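# Place bottles on ledges matching their cap colours

## Task

For every bottle, set it upright on the wall ledge whose label strip has the same colour as the bottle's cap, with the entire base resting on that ledge.

## Robot and tools

Robot: two seven-joint arms, left_arm and right_arm, each ending in a two-finger gripper. The arms are mirror images, so equal joint values give mirrored postures. A gripper pose does not fix the elbow, and a large wrist turn can swing it.

Frame: a single scene frame for both arms. The origin is on the plane z = 0, under the midpoint between the two arm bases, which sit 0.70 m above it. +z is up, +x is forward (the way both arms face), and left_arm is on the +y side. Image left and right do not follow the arm names. Reported hand positions and orientations can be off by a few centimetres, more at long reach.

Gripper axes: the fingers point along the gripper's +z and close along its y. end_effector_position is the point between the pads when closed, just under 1 cm behind the tips. When the fingers close, the tips move about 17 mm further along +z, mostly while the pads are more than 70 mm apart.

The 16-number row, used by every moving tool: one flat list for both arms, left_arm first. The order is x, y, z, qw, qx, qy, qz, opening for left_arm, then the same eight for right_arm. x, y, z is an absolute target in metres for that gripper's end_effector_position. The quaternion is wxyz with w first, and is the absolute target orientation. Both are in the scene frame, so a row is a pose, not an offset. The opening runs from -1 (closed) to +1 (fully open, 0.145 m). Going from fully open to closed takes at least about 0.5 s. Every row must carry both arms. To leave an arm alone, send its last reported pose unchanged, plus the opening it should keep. Note that 0 is a real half-open command. To keep a gripper's orientation, repeat one fixed quaternion rather than copying the last reading, which may have drifted.

execute_actions(actions, cameras): actions is a list of actions. Each action is a table of up to 15 rows, each row run for one 1/30 s step, and the last row is held until 15 steps have passed. An empty list just reports the current state and images. An action is rejected for both arms if any target lies more than 0.6 m from that gripper's current position along any of the gripper's own axes. If the first action fails this check, or any action is malformed, the whole call is rejected. Results include end_effector_position at some steps.

move(target, speed, blend, opening_speed, blocking, cameras): target is one row or a list of up to 15 rows, with no 0.6 m check. The gripper follows a straight line from its Hand target and turns the shorter way. speed is in m/s, from 0.002 to 1.1, default 0.25, and rotation is capped at twice that in rad/s. You can give one value, or one per target. blend, in metres, rounds the corners at intermediate targets. opening_speed, 0.2 or more per second on the -1..1 scale, ramps the fingers. Openings changed in later list rows apply on arrival, after everything is at rest. All paths finish together and are cut off after 10 s. Paths do not avoid obstacles or the other arm, and grippers can lag, stray or spike well above speed, especially with an arm nearly straight. blocking=false returns after about 0.5 s while the move continues, and a new move replaces it. The result adds a 'move:' line with the ending (done, off_target, moving, held, fault) and any limits: paced means the sent pose was clipped, and held means steps were withheld. done means at rest within 3 mm and 2 degrees. Neither done nor off_target says anything about contact.

wait(seconds 0 to 10, cameras): lets time pass with the last commands held. stop(cameras): brakes a running move, and needs room to do so. zoom_image(camera 'cam_high' or 'cam_low', region [x0,y0,x1,y1] in pixels, at most 504x504): gives a closer view of the latest image. read_manual(section='licences'): returns licence text only. finished_scene(scene): ends the scene for good. Call it only once the bottles stand correctly without being held.

Reading results: each arm has end_effector_position, end_effector_quat_wxyz, a Hand target (where the arm is actually being sent, possibly short of your command, so command the remainder next), and Tool commands. grip_measured is on the same -1..1 scale. The final Joint positions value is the opening in metres. 'within noise' joint velocities means the arm is still. Joint torques follow joint order and include gravity. Torques 3 and 4 wrap at ±28 N m. Per step, the controller limits the commanded orientation to within 32 degrees of the measured one.

Cameras: cam_high and cam_low, both 896x504, with pinhole+radial calibration supplied. This is useful for turning pixels into scene coordinates, with errors of a few millimetres near the image centre.

Gripping: to hold a bottle, command an opening well below grip_measured. A lower command squeezes harder, up to about 10 N per pad for objects up to about 11 cm wide. A fast close can squeeze too hard.

Avoid: dropping bottles, releasing something that is still moving, fast impacts, and pushing hard into surfaces (a target far past the contact presses harder). Do not knock anything out of the work area. Never let the grippers or arms hit or squeeze each other, or close one gripper on the other's fingers. The clearance check does not stop gripper-to-gripper contact. Loose objects may be nudged occasionally. Motors heat when holding loads, when stretched out, or when straining toward unreachable poses. A MOTOR HOT line appears at 85 °C, and at 100 °C the arm faults and stops for 30 to 60 s or more. Simulated time keeps running while you compose replies.

Each tool is called after "Call:" as name([rows], argument=value, ...), one row to a line, values as JSON.

## Session

Call:
execute_actions(actions=[])

Call:
zoom_image(camera="cam_high", region=[430, 190, 690, 420])

Call:
zoom_image(camera="cam_low", region=[330, 130, 610, 390])

Scene clock: 0.00 s.
left_arm: end_effector_position=(+0.2239, +0.1828, +0.6144) grip_measured=+1.00 end_effector_quat_wxyz=(-0.319, +0.395, -0.515, +0.691) | right_arm: end_effector_position=(+0.4009, -0.1655, +0.3728) grip_measured=+1.00 end_effector_quat_wxyz=(+0.260, +0.265, +0.837, +0.401)
Joint positions: left_arm=[-1.106 0.942 0.535 2.339 -0.48 -0.199 -0.367 0.145] | right_arm=[0.583 0.619 -0.841 0.925 -1.182 -0.496 -0.047 0.145]
Joint velocities: within noise
Joint torques (N m): no reading
Motor temperatures (°C): left_arm=[20 21 22 20 21 23 21] | right_arm=[20 22 22 19 20 19 21]
Hand target: left_arm +0.2239, +0.1828, +0.6144; -0.319, +0.395, -0.515, +0.691 | right_arm +0.4009, -0.1655, +0.3728; +0.260, +0.265, +0.837, +0.401
Tool commands: left_gripper/opening=+1.0 right_gripper/opening=+1.0

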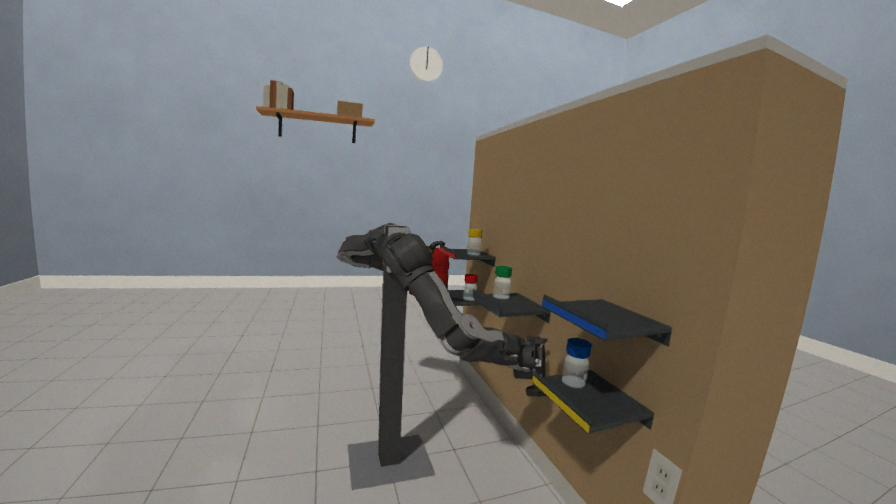

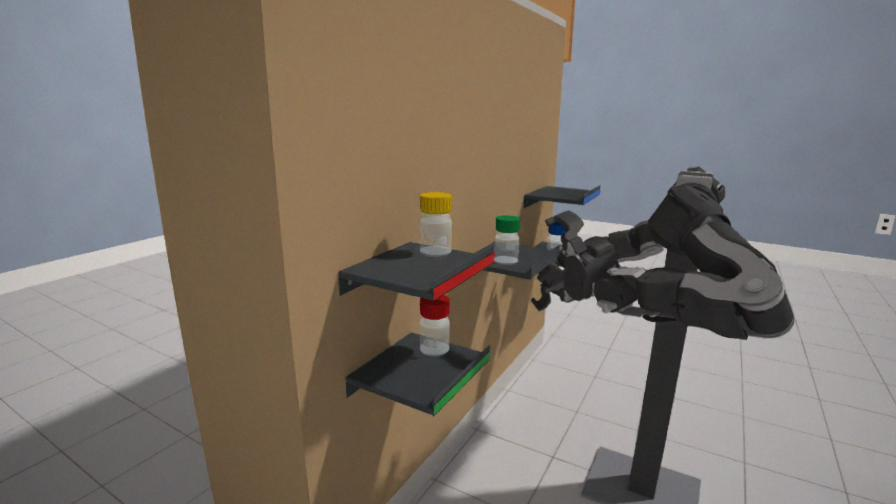

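Scaled by 1.938 from the camera's 896x504 image, which has a finer 1280x720 frame.

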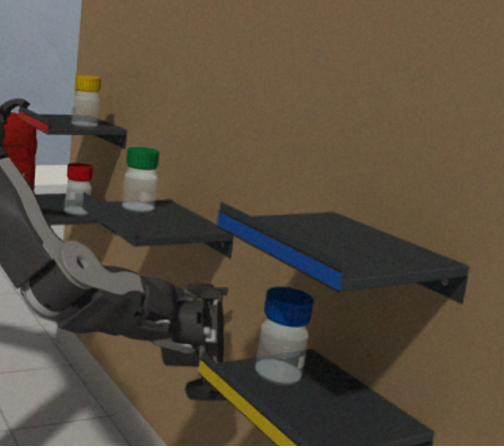

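Scaled by 1.800 from the camera's 896x504 image, which has a finer 1280x720 frame.

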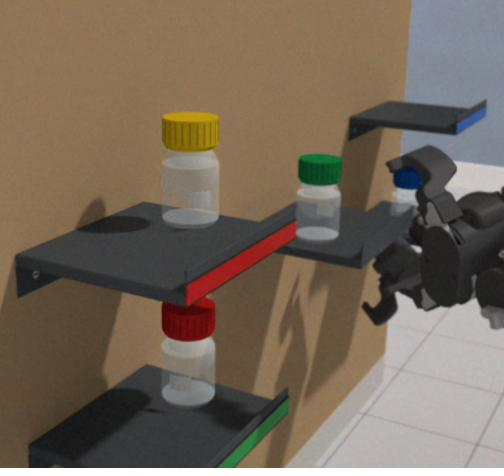

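Call:
move([
  [0.29,0.2,0.5,0,0.7071,0,0.7071,0.5,0.29,-0.2,0.40,0,0.7071,0,0.7071,0.6],
  [0.37,0.205,0.46,0,0.7071,0,0.7071,0.2,0.29,-0.342,0.487,0,0.7071,0,0.7071,0.6],
], speed=0.25)

Scene clock: 43.83 s.
left_arm: end_effector_position=(+0.3707, +0.2062, +0.4632) grip_measured=+0.20 end_effector_quat_wxyz=(-0.002, +0.704, +0.001, +0.710) | right_arm: end_effector_position=(+0.2902, -0.3433, +0.4891) grip_measured=+0.60 end_effector_quat_wxyz=(+0.003, +0.705, -0.001, +0.709)
Joint positions: left_arm=[0.01 0.496 -0.317 1.511 0.479 -0.199 -0.258 0.09] | right_arm=[-0.5 0.797 0.208 1.568 0.859 -0.355 0.149 0.119]
Joint velocities: within noise
Joint torques (N m): left_arm=[4.68 2.41 0.73 3.77 0.06 -0.69 0.22] | right_arm=[1.41 5.53 2.26 2.5 0.29 -0.34 0.16]
Motor temperatures (°C): left_arm=[20 21 23 21 21 23 21] | right_arm=[22 23 22 19 20 19 21]
Hand target: left_arm +0.3700, +0.2050, +0.4600; +0.000, +0.707, +0.000, +0.707 | right_arm +0.2900, -0.3419, +0.4870; +0.000, +0.707, +0.000, +0.707
Off the commanded pose: left_arm 0.004 m, 1 deg | right_arm 0.002 m, 1 deg.
move: off_target (left_arm); target 2's new opening was sent with left_arm's hand 0.004 m and 1 deg from that target

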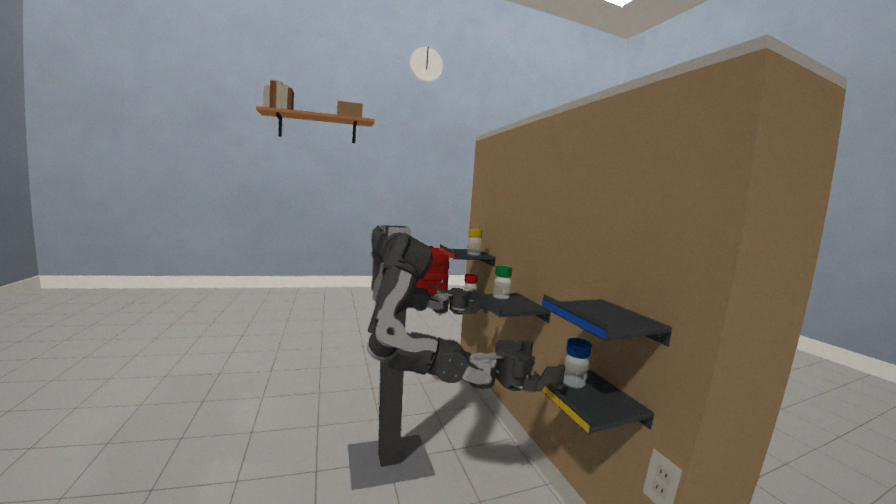

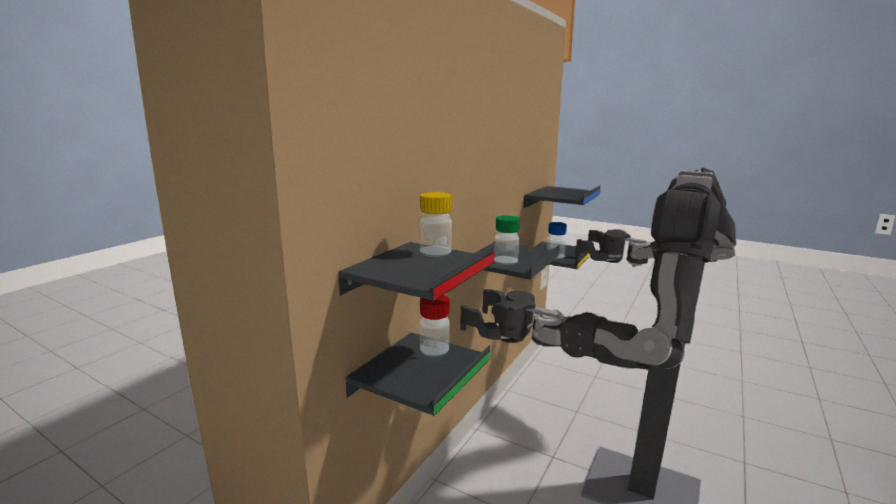

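Call:
move([
  [0.35,0.21,0.64,0,0.7071,0,0.7071,0.2,0.38,-0.342,0.485,0,0.7071,0,0.7071,0.6],
  [0.31,0.25,0.685,0,0.7071,0,0.7071,0.4,0.38,-0.342,0.485,0,0.7071,0,0.7071,-0.6],
  [0.295,0.348,0.685,0,0.7071,0,0.7071,0.4,0.38,-0.342,0.515,0,0.7071,0,0.7071,-0.6],
], speed=0.2, opening_speed=1.5)

Call:
zoom_image(camera="cam_low", region=[380, 160, 640, 380])

Call:
zoom_image(camera="cam_high", region=[440, 210, 660, 430])

Scene clock: 62.20 s.
left_arm: end_effector_position=(+0.2948, +0.3492, +0.6852) grip_measured=+0.40 end_effector_quat_wxyz=(-0.001, +0.707, +0.003, +0.707) | right_arm: end_effector_position=(+0.3798, -0.3401, +0.5117) grip_measured=-0.29 end_effector_quat_wxyz=(-0.002, +0.711, +0.003, +0.703)
Joint positions: left_arm=[-0.35 0.89 0.864 2.002 1.077 0.58 0.124 0.105] | right_arm=[0.032 0.829 -0.063 1.352 0.842 -0.151 0.127 0.054]
Joint velocities: within noise
Joint torques (N m): left_arm=[2.31 6.61 2.06 2.54 0.17 -0.69 0.22] | right_arm=[3.89 6.55 4.77 3.4 0.3 -0.55 -0.13]
Motor temperatures (°C): left_arm=[21 21 23 22 21 24 21] | right_arm=[21 23 22 19 20 19 21]
Hand target: left_arm +0.2950, +0.3480, +0.6851; +0.000, +0.707, +0.000, +0.707 | right_arm +0.3800, -0.3420, +0.5150; +0.000, +0.707, +0.000, +0.707
Off the commanded pose: left_arm 0.001 m, 0 deg | right_arm 0.004 m, 1 deg.
move: off_target (right_arm); target 2's new opening was sent with right_arm's hand 0.004 m and 1 deg from that target

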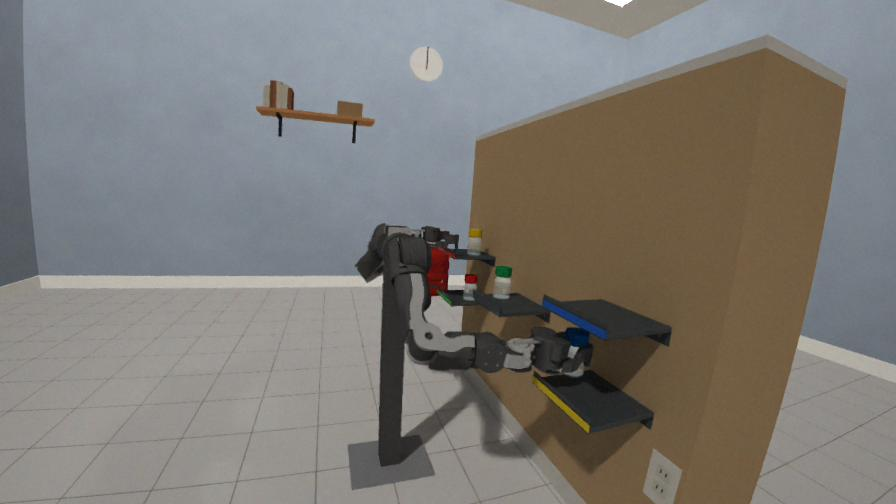

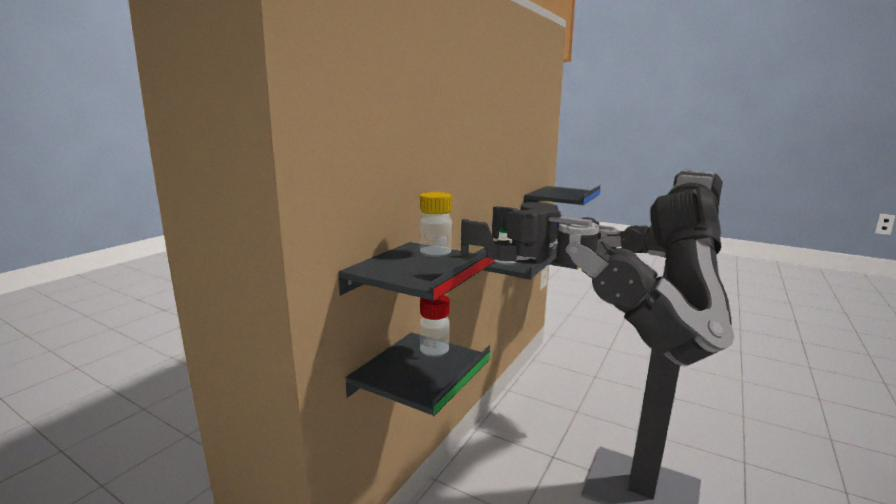

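Scaled by 1.938 from the camera's 896x504 image, which has a finer 1280x720 frame.

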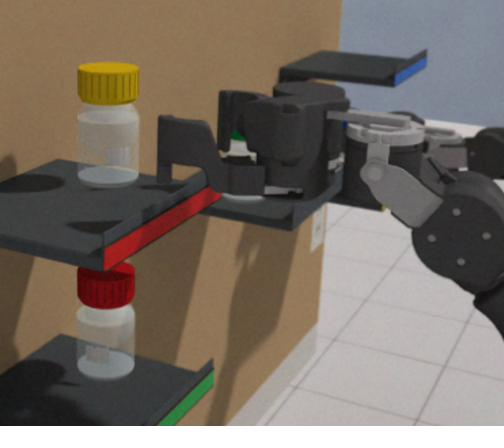

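Scaled by 2.291 from the camera's 896x504 image, which has a finer 1280x720 frame.

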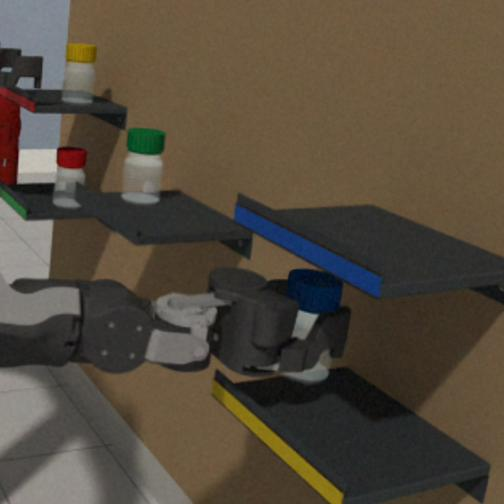

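Call:
move([
  [0.385,0.349,0.682,0,0.7071,0,0.7071,0.4,0.37,-0.21,0.53,0,0.7071,0,0.7071,-0.6],
  [0.385,0.349,0.682,0,0.7071,0,0.7071,-0.6,0.365,-0.21,0.71,0,0.7071,0,0.7071,-0.6],
  [0.385,0.349,0.715,0,0.7071,0,0.7071,-0.6,0.375,-0.40,0.715,0,0.7071,0,0.7071,-0.6],
], speed=0.2, opening_speed=1.5)

Call:
zoom_image(camera="cam_high", region=[440, 210, 680, 430])

Scene clock: 77.83 s.
left_arm: end_effector_position=(+0.3847, +0.3481, +0.7136) grip_measured=-0.24 end_effector_quat_wxyz=(+0.001, +0.710, -0.002, +0.705) | right_arm: end_effector_position=(+0.3746, -0.4013, +0.7132) grip_measured=-0.29 end_effector_quat_wxyz=(+0.002, +0.711, -0.003, +0.703)
Joint positions: left_arm=[0.388 1.052 0.181 1.651 1.047 0.591 0.027 0.058] | right_arm=[0.279 1.2 0.244 1.456 1.105 0.468 0.212 0.054]
Joint velocities: within noise
Joint torques (N m): left_arm=[7.03 6.13 2.43 2.09 0.12 -0.82 0.05] | right_arm=[4.52 7.29 3.4 1.95 0.23 -0.74 0.19]
Motor temperatures (°C): left_arm=[21 23 23 21 21 24 21] | right_arm=[22 24 23 20 20 20 21]
Hand target: left_arm +0.3850, +0.3489, +0.7150; +0.000, +0.707, +0.000, +0.707 | right_arm +0.3750, -0.4000, +0.7149; +0.000, +0.707, +0.000, +0.707
Off the commanded pose: left_arm 0.002 m, 0 deg | right_arm 0.002 m, 1 deg.
move: done

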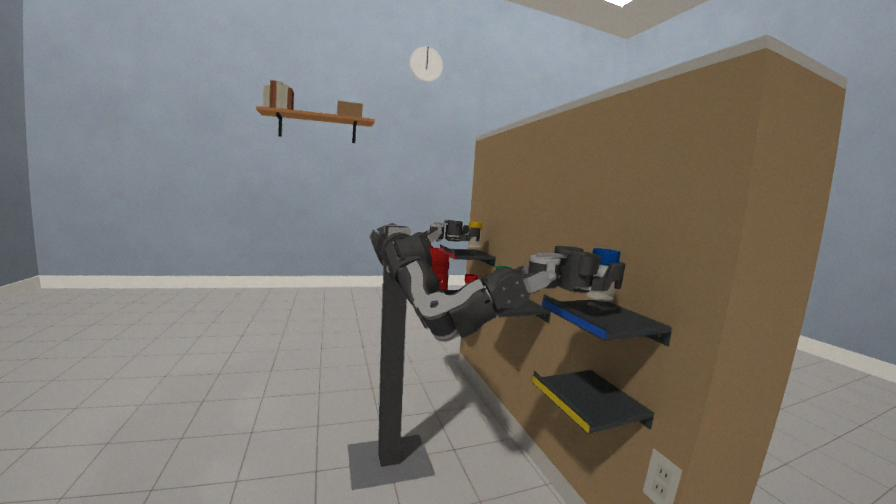

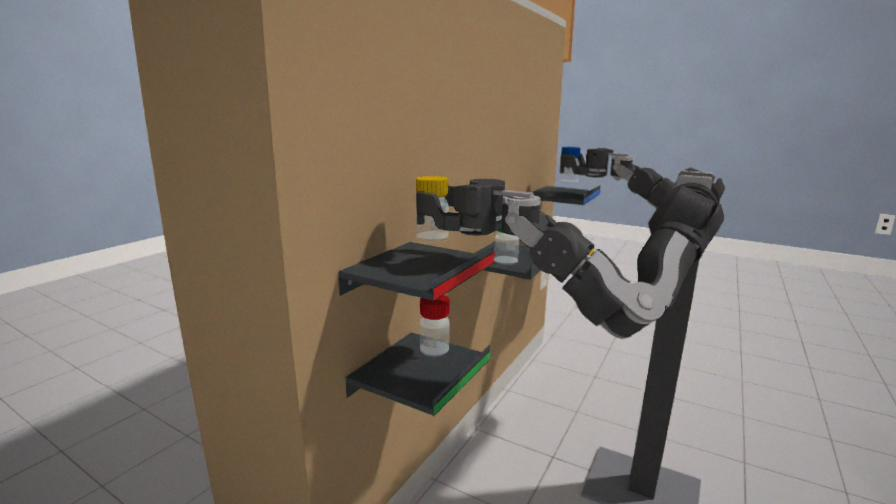

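Scaled by 2.100 from the camera's 896x504 image, which has a finer 1280x720 frame.

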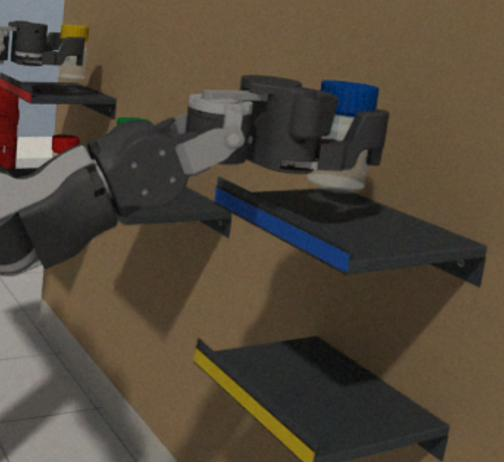

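Call:
move([
  [0.375,0.21,0.728,0,0.7071,0,0.7071,-0.6,0.375,-0.40,0.686,0,0.7071,0,0.7071,-0.6],
  [0.375,-0.055,0.722,0,0.7071,0,0.7071,-0.6,0.375,-0.40,0.674,0,0.7071,0,0.7071,-0.6],
], speed=0.2)

Call:
zoom_image(camera="cam_high", region=[440, 210, 680, 430])

Call:
zoom_image(camera="cam_low", region=[440, 130, 640, 300])

Scene clock: 97.77 s.
left_arm: end_effector_position=(+0.3744, -0.0566, +0.7210) grip_measured=-0.24 end_effector_quat_wxyz=(+0.003, +0.709, -0.004, +0.705) | right_arm: end_effector_position=(+0.3747, -0.3993, +0.6797) grip_measured=-0.29 end_effector_quat_wxyz=(+0.000, +0.700, +0.002, +0.714)
Joint positions: left_arm=[1.074 -0.165 -0.965 1.638 1.011 0.639 -1.448 0.058] | right_arm=[0.137 1.143 0.273 1.458 1.076 0.312 0.23 0.054]
Joint velocities: within noise
Joint torques (N m): left_arm=[9.22 -1.7 1.81 2.17 -0.45 -0.27 -0.04] | right_arm=[2.49 8.06 2.99 1.65 0.22 -0.17 -0.08]
Motor temperatures (°C): left_arm=[23 23 23 21 21 24 21] | right_arm=[22 24 23 20 20 20 21]
Hand target: left_arm +0.3750, -0.0549, +0.7220; +0.000, +0.707, +0.000, +0.707 | right_arm +0.3750, -0.4000, +0.6740; +0.000, +0.707, +0.000, +0.707
Off the commanded pose: left_arm 0.002 m, 1 deg | right_arm 0.006 m, 1 deg.
joint read past its limit (left arm) — joint 2 (shoulder roll), lower limit.
joint sent to its limit (left arm) — joint 2 (shoulder roll), lower limit. The joint targets still meet the commanded pose.
move: off_target (right_arm)

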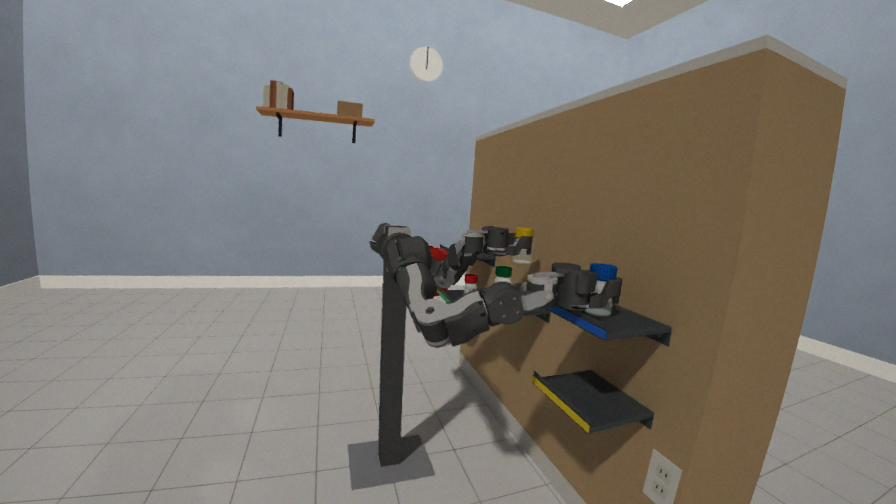

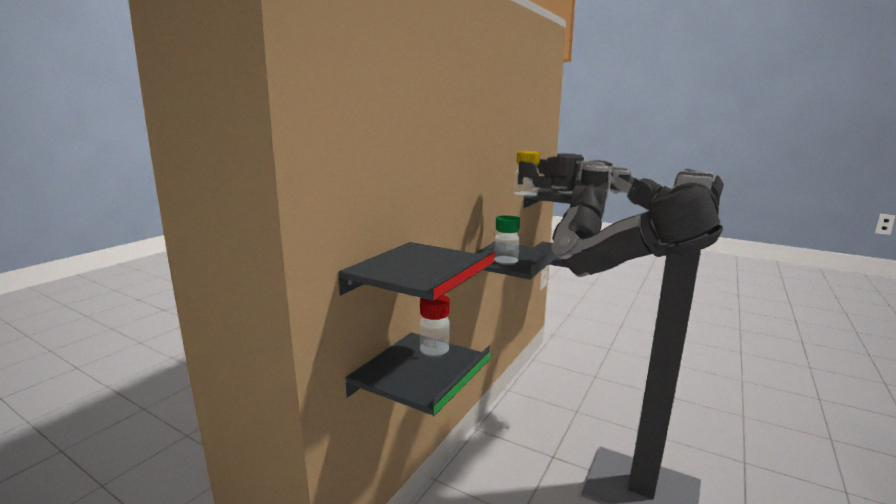

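Scaled by 2.100 from the camera's 896x504 image, which has a finer 1280x720 frame.

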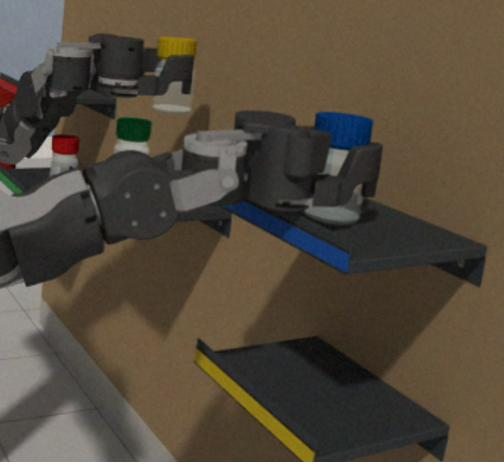

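Scaled by 2.520 from the camera's 896x504 image, which has a finer 1280x720 frame.

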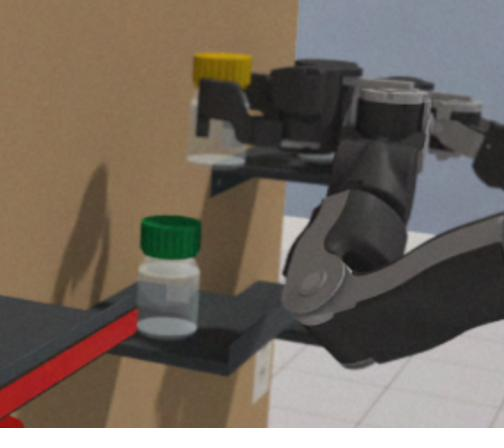

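Call:
move([
  [0.375,-0.055,0.62,0,0.7071,0,0.7071,-0.6,0.375,-0.3995,0.679,0,0.7071,0,0.7071,-0.6],
  [0.375,-0.055,0.598,0,0.7071,0,0.7071,-0.6,0.375,-0.3995,0.679,0,0.7071,0,0.7071,0.1],
  [0.375,-0.055,0.583,0,0.7071,0,0.7071,-0.6,0.30,-0.395,0.684,0,0.7071,0,0.7071,0.1],
], speed=[0.15,0.06,0.1], opening_speed=1.5)

Call:
zoom_image(camera="cam_low", region=[440, 170, 640, 300])

Call:
zoom_image(camera="cam_high", region=[440, 210, 680, 430])

Scene clock: 115.23 s.
left_arm: end_effector_position=(+0.3746, -0.0554, +0.5840) grip_measured=-0.24 end_effector_quat_wxyz=(+0.001, +0.708, +0.001, +0.706) | right_arm: end_effector_position=(+0.3002, -0.3959, +0.6839) grip_measured=+0.10 end_effector_quat_wxyz=(+0.002, +0.706, -0.002, +0.708)
Joint positions: left_arm=[0.848 -0.003 -1.309 1.51 0.827 0.154 -1.353 0.058] | right_arm=[-0.399 0.99 0.904 1.759 1.07 0.468 0.298 0.083]
Joint velocities: within noise
Joint torques (N m): left_arm=[7.87 -1.96 1.59 2.95 -0.57 -0.35 0.18] | right_arm=[1.54 7.5 4.26 2.25 0.33 -0.26 0.18]
Motor temperatures (°C): left_arm=[25 22 23 21 22 24 21] | right_arm=[21 25 23 19 20 20 21]
Hand target: left_arm +0.3750, -0.0550, +0.5831; +0.000, +0.707, +0.000, +0.707 | right_arm +0.3000, -0.3949, +0.6841; +0.000, +0.707, +0.000, +0.707
Off the commanded pose: left_arm 0.001 m, 0 deg | right_arm 0.001 m, 0 deg.
move: done

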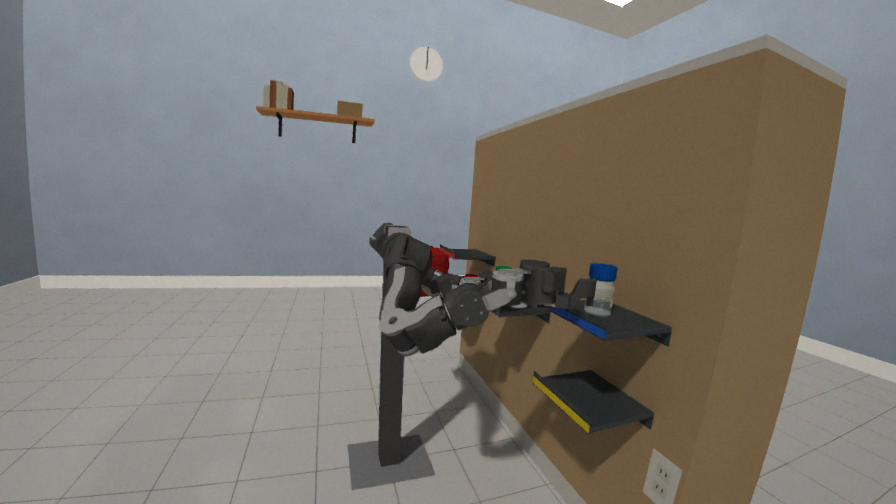

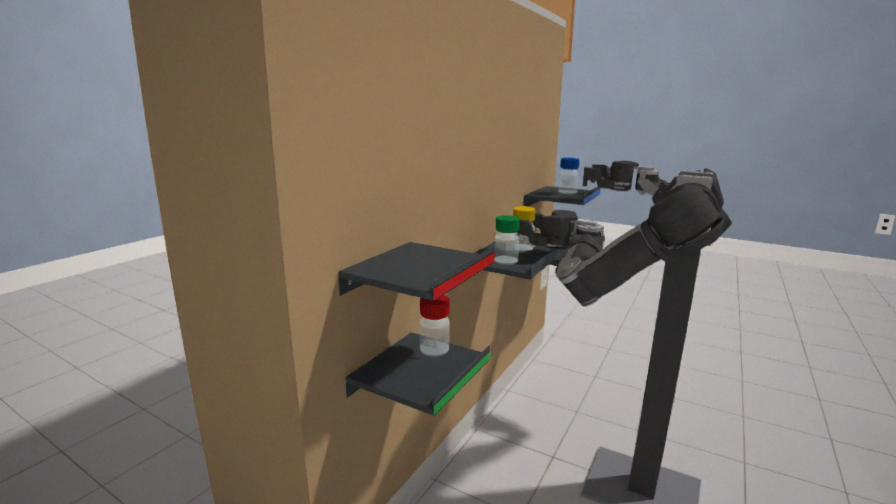

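Scaled by 2.520 from the camera's 896x504 image, which has a finer 1280x720 frame.

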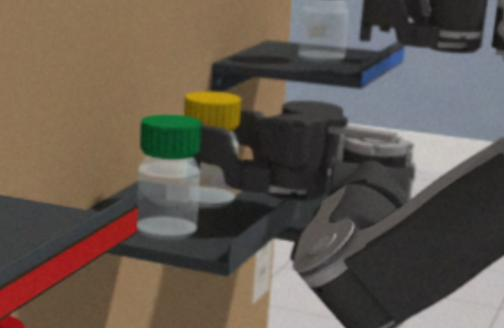

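Scaled by 2.100 from the camera's 896x504 image, which has a finer 1280x720 frame.

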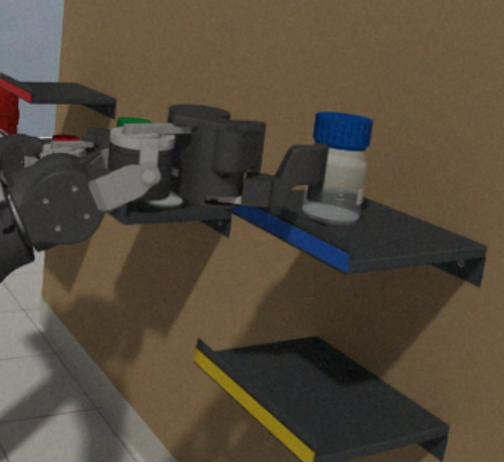

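Call:
move([
  [0.375,-0.055,0.572,0,0.7071,0,0.7071,-0.6,0.29,-0.23,0.66,0,0.7071,0,0.7071,0.1],
], speed=0.12)

Scene clock: 127.50 s.
left_arm: end_effector_position=(+0.3746, -0.0555, +0.5805) grip_measured=-0.24 end_effector_quat_wxyz=(+0.002, +0.697, +0.002, +0.717) | right_arm: end_effector_position=(+0.2897, -0.2290, +0.6610) grip_measured=+0.10 end_effector_quat_wxyz=(-0.003, +0.706, +0.001, +0.709)
Joint positions: left_arm=[0.836 -0.001 -1.326 1.488 0.786 0.114 -1.342 0.058] | right_arm=[-0.241 0.763 0.375 2.429 1.017 0.573 -0.426 0.083]
Joint velocities: within noise
Joint torques (N m): left_arm=[5.45 -2.07 2.11 1.95 0.05 -0.18 0.27] | right_arm=[1.89 4.13 1.87 1.94 -0.13 -0.31 -0.17]
Motor temperatures (°C): left_arm=[25 22 23 21 22 24 21] | right_arm=[21 25 23 19 20 20 21]
Hand target: left_arm +0.3749, -0.0549, +0.5720; +0.000, +0.707, +0.000, +0.707 | right_arm +0.2900, -0.2300, +0.6600; +0.000, +0.707, +0.000, +0.707
Off the commanded pose: left_arm 0.008 m, 2 deg | right_arm 0.001 m, 0 deg.
move: off_target (left_arm)

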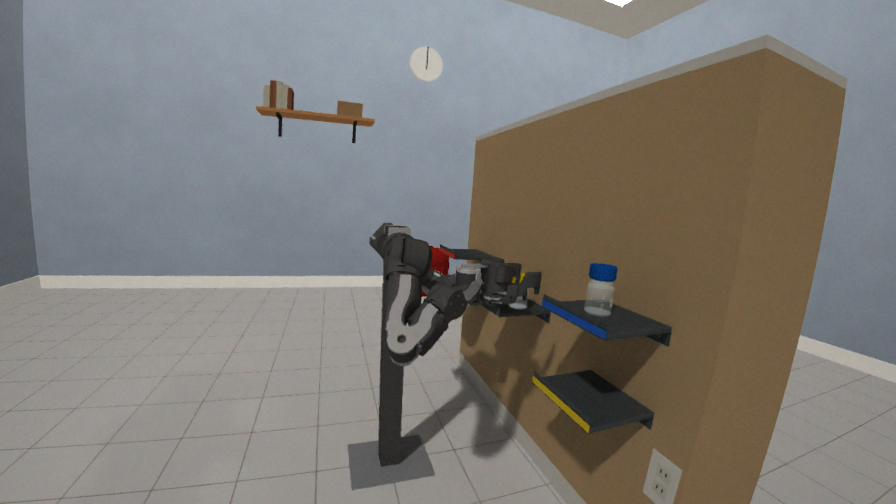

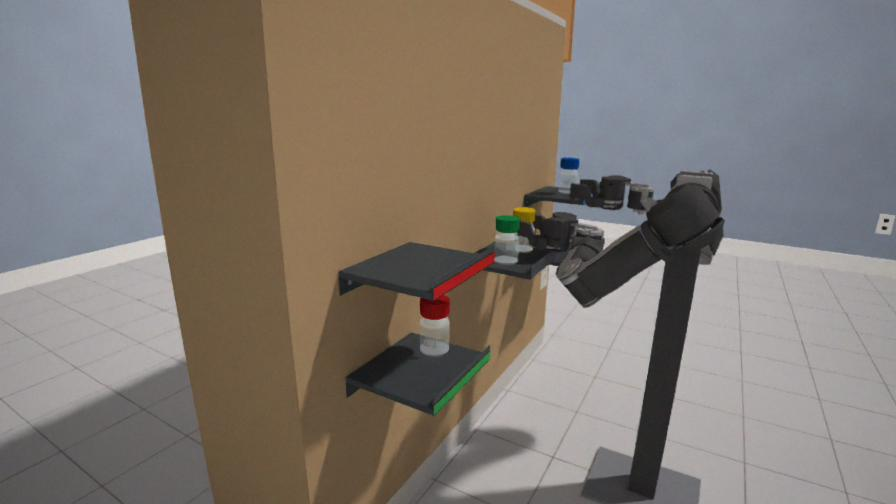

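Call:
move([
  [0.375,-0.055,0.580,0,0.7071,0,0.7071,-0.6,0.29,-0.23,0.66,0,0.7071,0,0.7071,0.1],
  [0.375,-0.055,0.580,0,0.7071,0,0.7071,0.05,0.29,-0.23,0.66,0,0.7071,0,0.7071,0.1],
  [0.29,-0.055,0.588,0,0.7071,0,0.7071,0.05,0.29,-0.23,0.66,0,0.7071,0,0.7071,0.1],
  [0.30,0.20,0.56,0,0.7071,0,0.7071,0.05,0.30,-0.20,0.62,0,0.7071,0,0.7071,0.1],
], speed=[0.05,0.05,0.15,0.22], opening_speed=1.5)

Call:
zoom_image(camera="cam_low", region=[440, 170, 640, 300])

Call:
zoom_image(camera="cam_high", region=[440, 210, 600, 350])

Scene clock: 152.83 s.
left_arm: end_effector_position=(+0.3001, +0.2013, +0.5612) grip_measured=+0.05 end_effector_quat_wxyz=(-0.003, +0.706, +0.000, +0.708) | right_arm: end_effector_position=(+0.2996, -0.1996, +0.6204) grip_measured=+0.10 end_effector_quat_wxyz=(+0.000, +0.707, +0.002, +0.707)
Joint positions: left_arm=[0.489 1.306 -1.24 2.197 0.896 -0.403 -0.992 0.079] | right_arm=[-0.216 0.667 0.059 2.376 0.748 0.445 -0.472 0.083]
Joint velocities: within noise
Joint torques (N m): left_arm=[3.81 3.34 1.81 2.86 -0.23 -0.47 0.24] | right_arm=[2.2 2.7 1.58 2.52 -0.18 -0.46 -0.08]
Motor temperatures (°C): left_arm=[23 22 24 21 22 24 21] | right_arm=[21 24 22 19 20 20 21]
Hand target: left_arm +0.3000, +0.2000, +0.5600; +0.000, +0.707, +0.000, +0.707 | right_arm +0.3000, -0.2000, +0.6200; +0.000, +0.707, +0.000, +0.707
Off the commanded pose: left_arm 0.002 m, 0 deg | right_arm 0.001 m, 0 deg.
move: done

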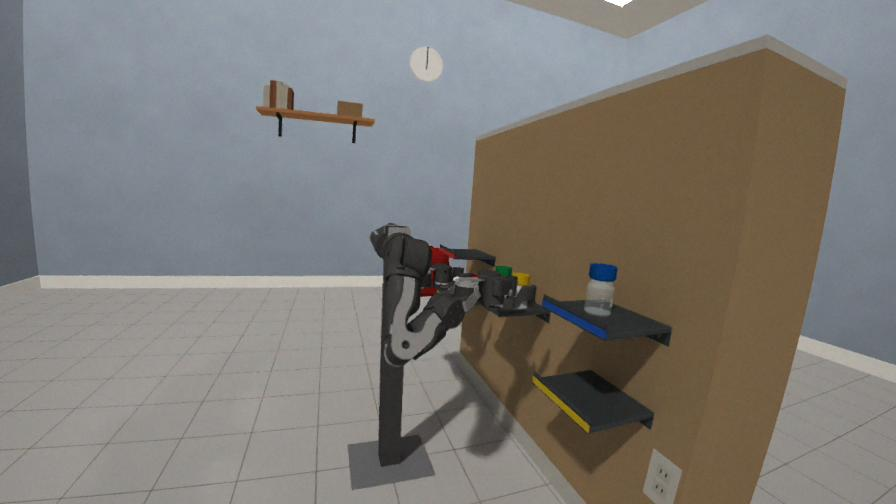

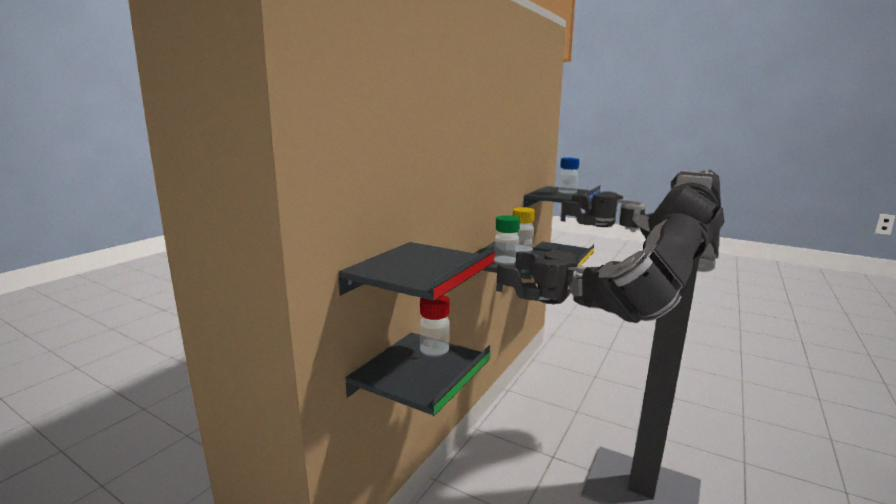

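Scaled by 2.520 from the camera's 896x504 image, which has a finer 1280x720 frame.

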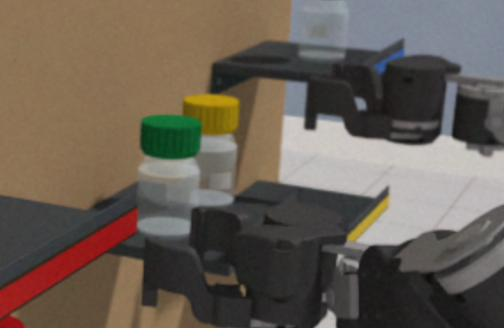

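Scaled by 3.150 from the camera's 896x504 image, which has a finer 1280x720 frame.

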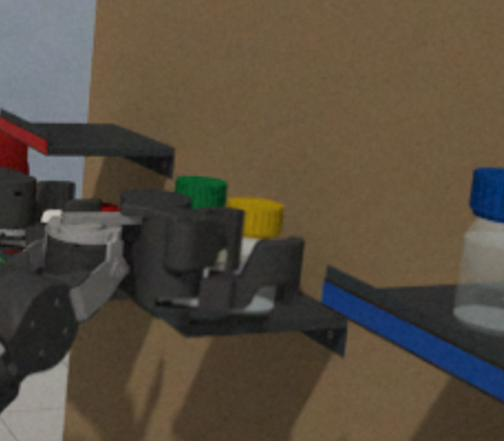

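Call:
move([
  [0.305,0.23,0.489,0,0.7071,0,0.7071,0.05,0.30,-0.057,0.59,0,0.7071,0,0.7071,0.1],
  [0.30,0.353,0.489,0,0.7071,0,0.7071,0.4,0.377,-0.057,0.582,0,0.7071,0,0.7071,0.1],
  [0.385,0.353,0.485,0,0.7071,0,0.7071,0.4,0.377,-0.057,0.582,0,0.7071,0,0.7071,-0.6],
  [0.385,0.353,0.485,0,0.7071,0,0.7071,-0.6,0.377,-0.057,0.62,0,0.7071,0,0.7071,-0.6],
], speed=[0.2,0.15,0.15,0.1], opening_speed=1.5)

Call:
zoom_image(camera="cam_low", region=[400, 170, 640, 380])

Call:
zoom_image(camera="cam_high", region=[440, 210, 600, 350])

Scene clock: 173.20 s.
left_arm: end_effector_position=(+0.3860, +0.3536, +0.4884) grip_measured=-0.24 end_effector_quat_wxyz=(-0.001, +0.703, +0.001, +0.711) | right_arm: end_effector_position=(+0.3769, -0.0550, +0.6188) grip_measured=-0.24 end_effector_quat_wxyz=(-0.003, +0.709, +0.004, +0.706)
Joint positions: left_arm=[0.271 1.019 -0.642 1.155 1.168 -0.485 0.062 0.058] | right_arm=[0.41 0.125 -0.611 1.938 0.405 0.611 -0.77 0.057]
Joint velocities: within noise
Joint torques (N m): left_arm=[5.29 6.45 1.98 1.77 0.15 -0.54 0.16] | right_arm=[4.92 -1.28 1.77 3.79 -0.36 -0.38 -0.12]
Motor temperatures (°C): left_arm=[23 22 24 21 22 24 21] | right_arm=[21 24 22 20 20 20 21]
Hand target: left_arm +0.3850, +0.3530, +0.4851; +0.000, +0.707, +0.000, +0.707 | right_arm +0.3770, -0.0569, +0.6200; +0.000, +0.707, +0.000, +0.707
Off the commanded pose: left_arm 0.004 m, 1 deg | right_arm 0.002 m, 1 deg.
move: off_target (left_arm); target 4's new opening was sent with left_arm's hand 0.004 m and 1 deg from that target

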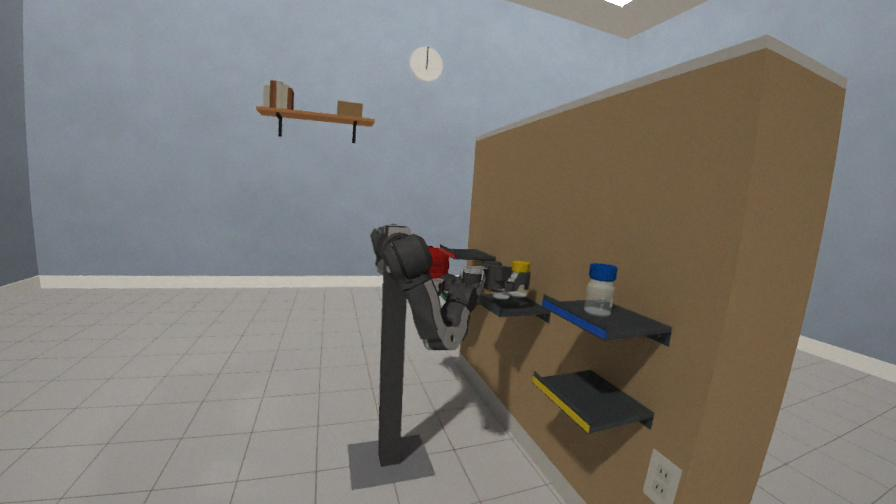

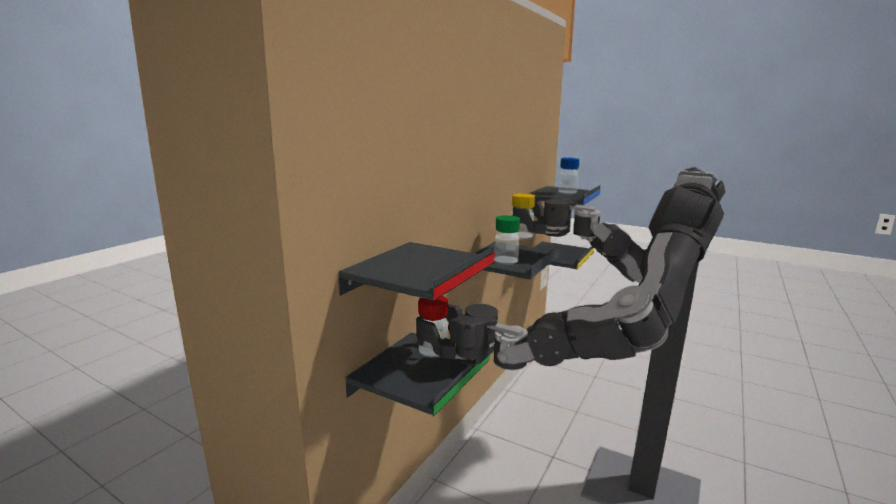

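Scaled by 2.100 from the camera's 896x504 image, which has a finer 1280x720 frame.

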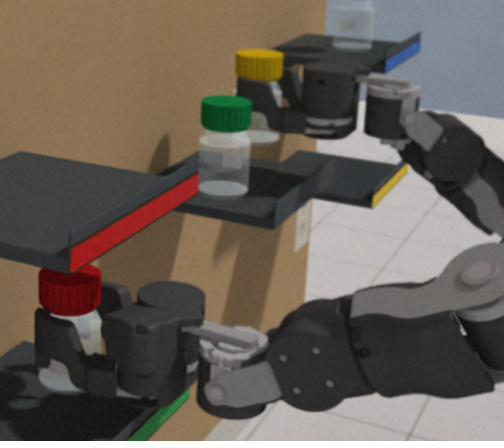

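Scaled by 3.150 from the camera's 896x504 image, which has a finer 1280x720 frame.

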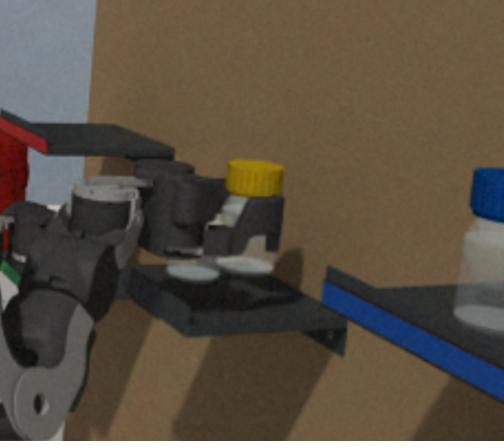

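Call:
move([
  [0.385,0.353,0.52,0,0.7071,0,0.7071,-0.6,0.37,-0.21,0.62,0,0.7071,0,0.7071,-0.6],
  [0.37,0.21,0.53,0,0.7071,0,0.7071,-0.6,0.37,-0.21,0.53,0,0.7071,0,0.7071,-0.6],
  [0.36,0.21,0.715,0,0.7071,0,0.7071,-0.6,0.375,-0.40,0.522,0,0.7071,0,0.7071,-0.6],
  [0.375,0.395,0.715,0,0.7071,0,0.7071,-0.6,0.375,-0.40,0.494,0,0.7071,0,0.7071,-0.6],
  [0.375,0.395,0.69,0,0.7071,0,0.7071,-0.6,0.375,-0.40,0.480,0,0.7071,0,0.7071,-0.6],
], speed=[0.2,0.2,0.2,0.2,0.03])

Call:
zoom_image(camera="cam_low", region=[380, 150, 640, 330])

Call:
zoom_image(camera="cam_high", region=[440, 230, 680, 430])

Scene clock: 193.83 s.
left_arm: end_effector_position=(+0.3743, +0.3966, +0.6889) grip_measured=-0.24 end_effector_quat_wxyz=(-0.004, +0.711, +0.000, +0.703) | right_arm: end_effector_position=(+0.3751, -0.4023, +0.4840) grip_measured=-0.24 end_effector_quat_wxyz=(+0.003, +0.704, -0.002, +0.711)
Joint positions: left_arm=[0.779 1.594 -0.825 1.485 1.584 -0.035 0.096 0.058] | right_arm=[0.169 0.767 0.042 0.927 0.781 -0.282 0.469 0.057]
Joint velocities: within noise
Joint torques (N m): left_arm=[6.08 5.05 3.03 0.24 0.26 -0.94 0.19] | right_arm=[3.92 6.21 1.33 2.5 0.31 -0.29 0.11]
Motor temperatures (°C): left_arm=[23 23 24 21 21 24 21] | right_arm=[22 24 22 20 20 20 21]
Hand target: left_arm +0.3751, +0.3949, +0.6900; -0.001, +0.707, -0.001, +0.707 | right_arm +0.3749, -0.4000, +0.4800; +0.000, +0.707, +0.000, +0.707
Off the commanded pose: left_arm 0.002 m, 1 deg | right_arm 0.005 m, 1 deg.
joint sent to its limit (left arm) — joint 5 (forearm roll), upper limit. The joint targets still meet the commanded pose.
move: off_target (right_arm)

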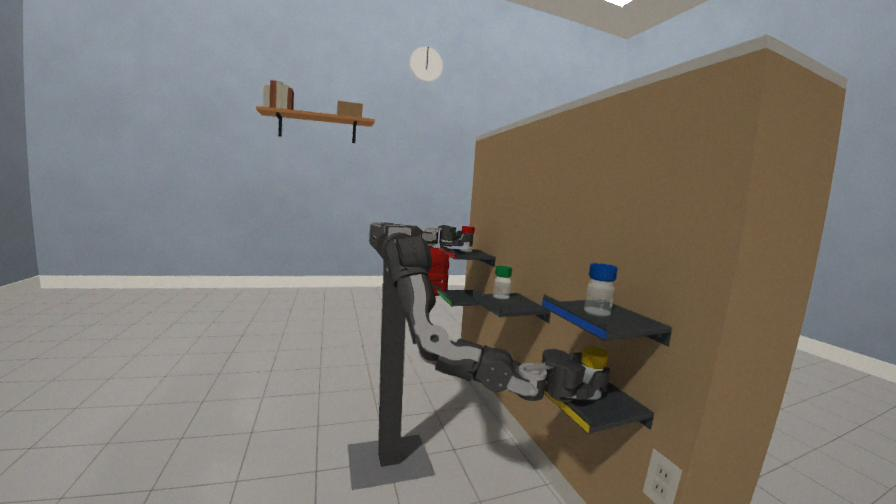

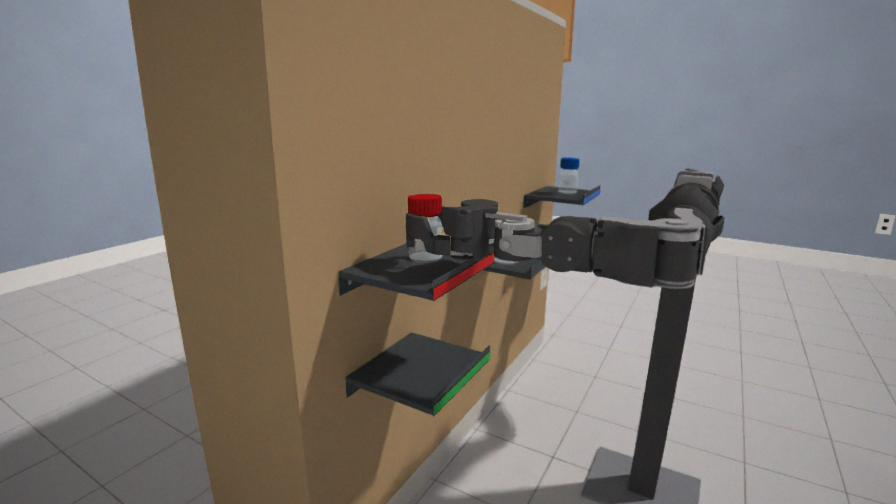

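Scaled by 1.938 from the camera's 896x504 image, which has a finer 1280x720 frame.

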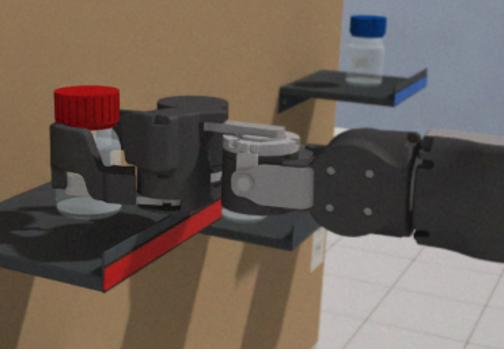

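Scaled by 2.100 from the camera's 896x504 image, which has a finer 1280x720 frame.

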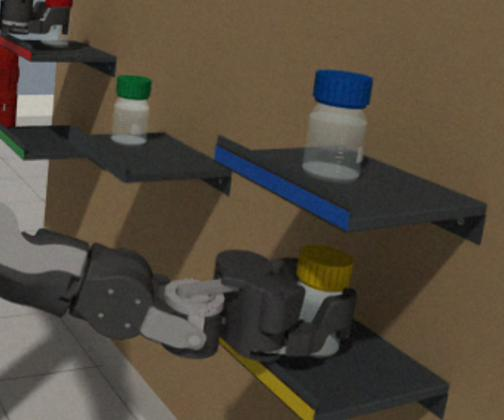

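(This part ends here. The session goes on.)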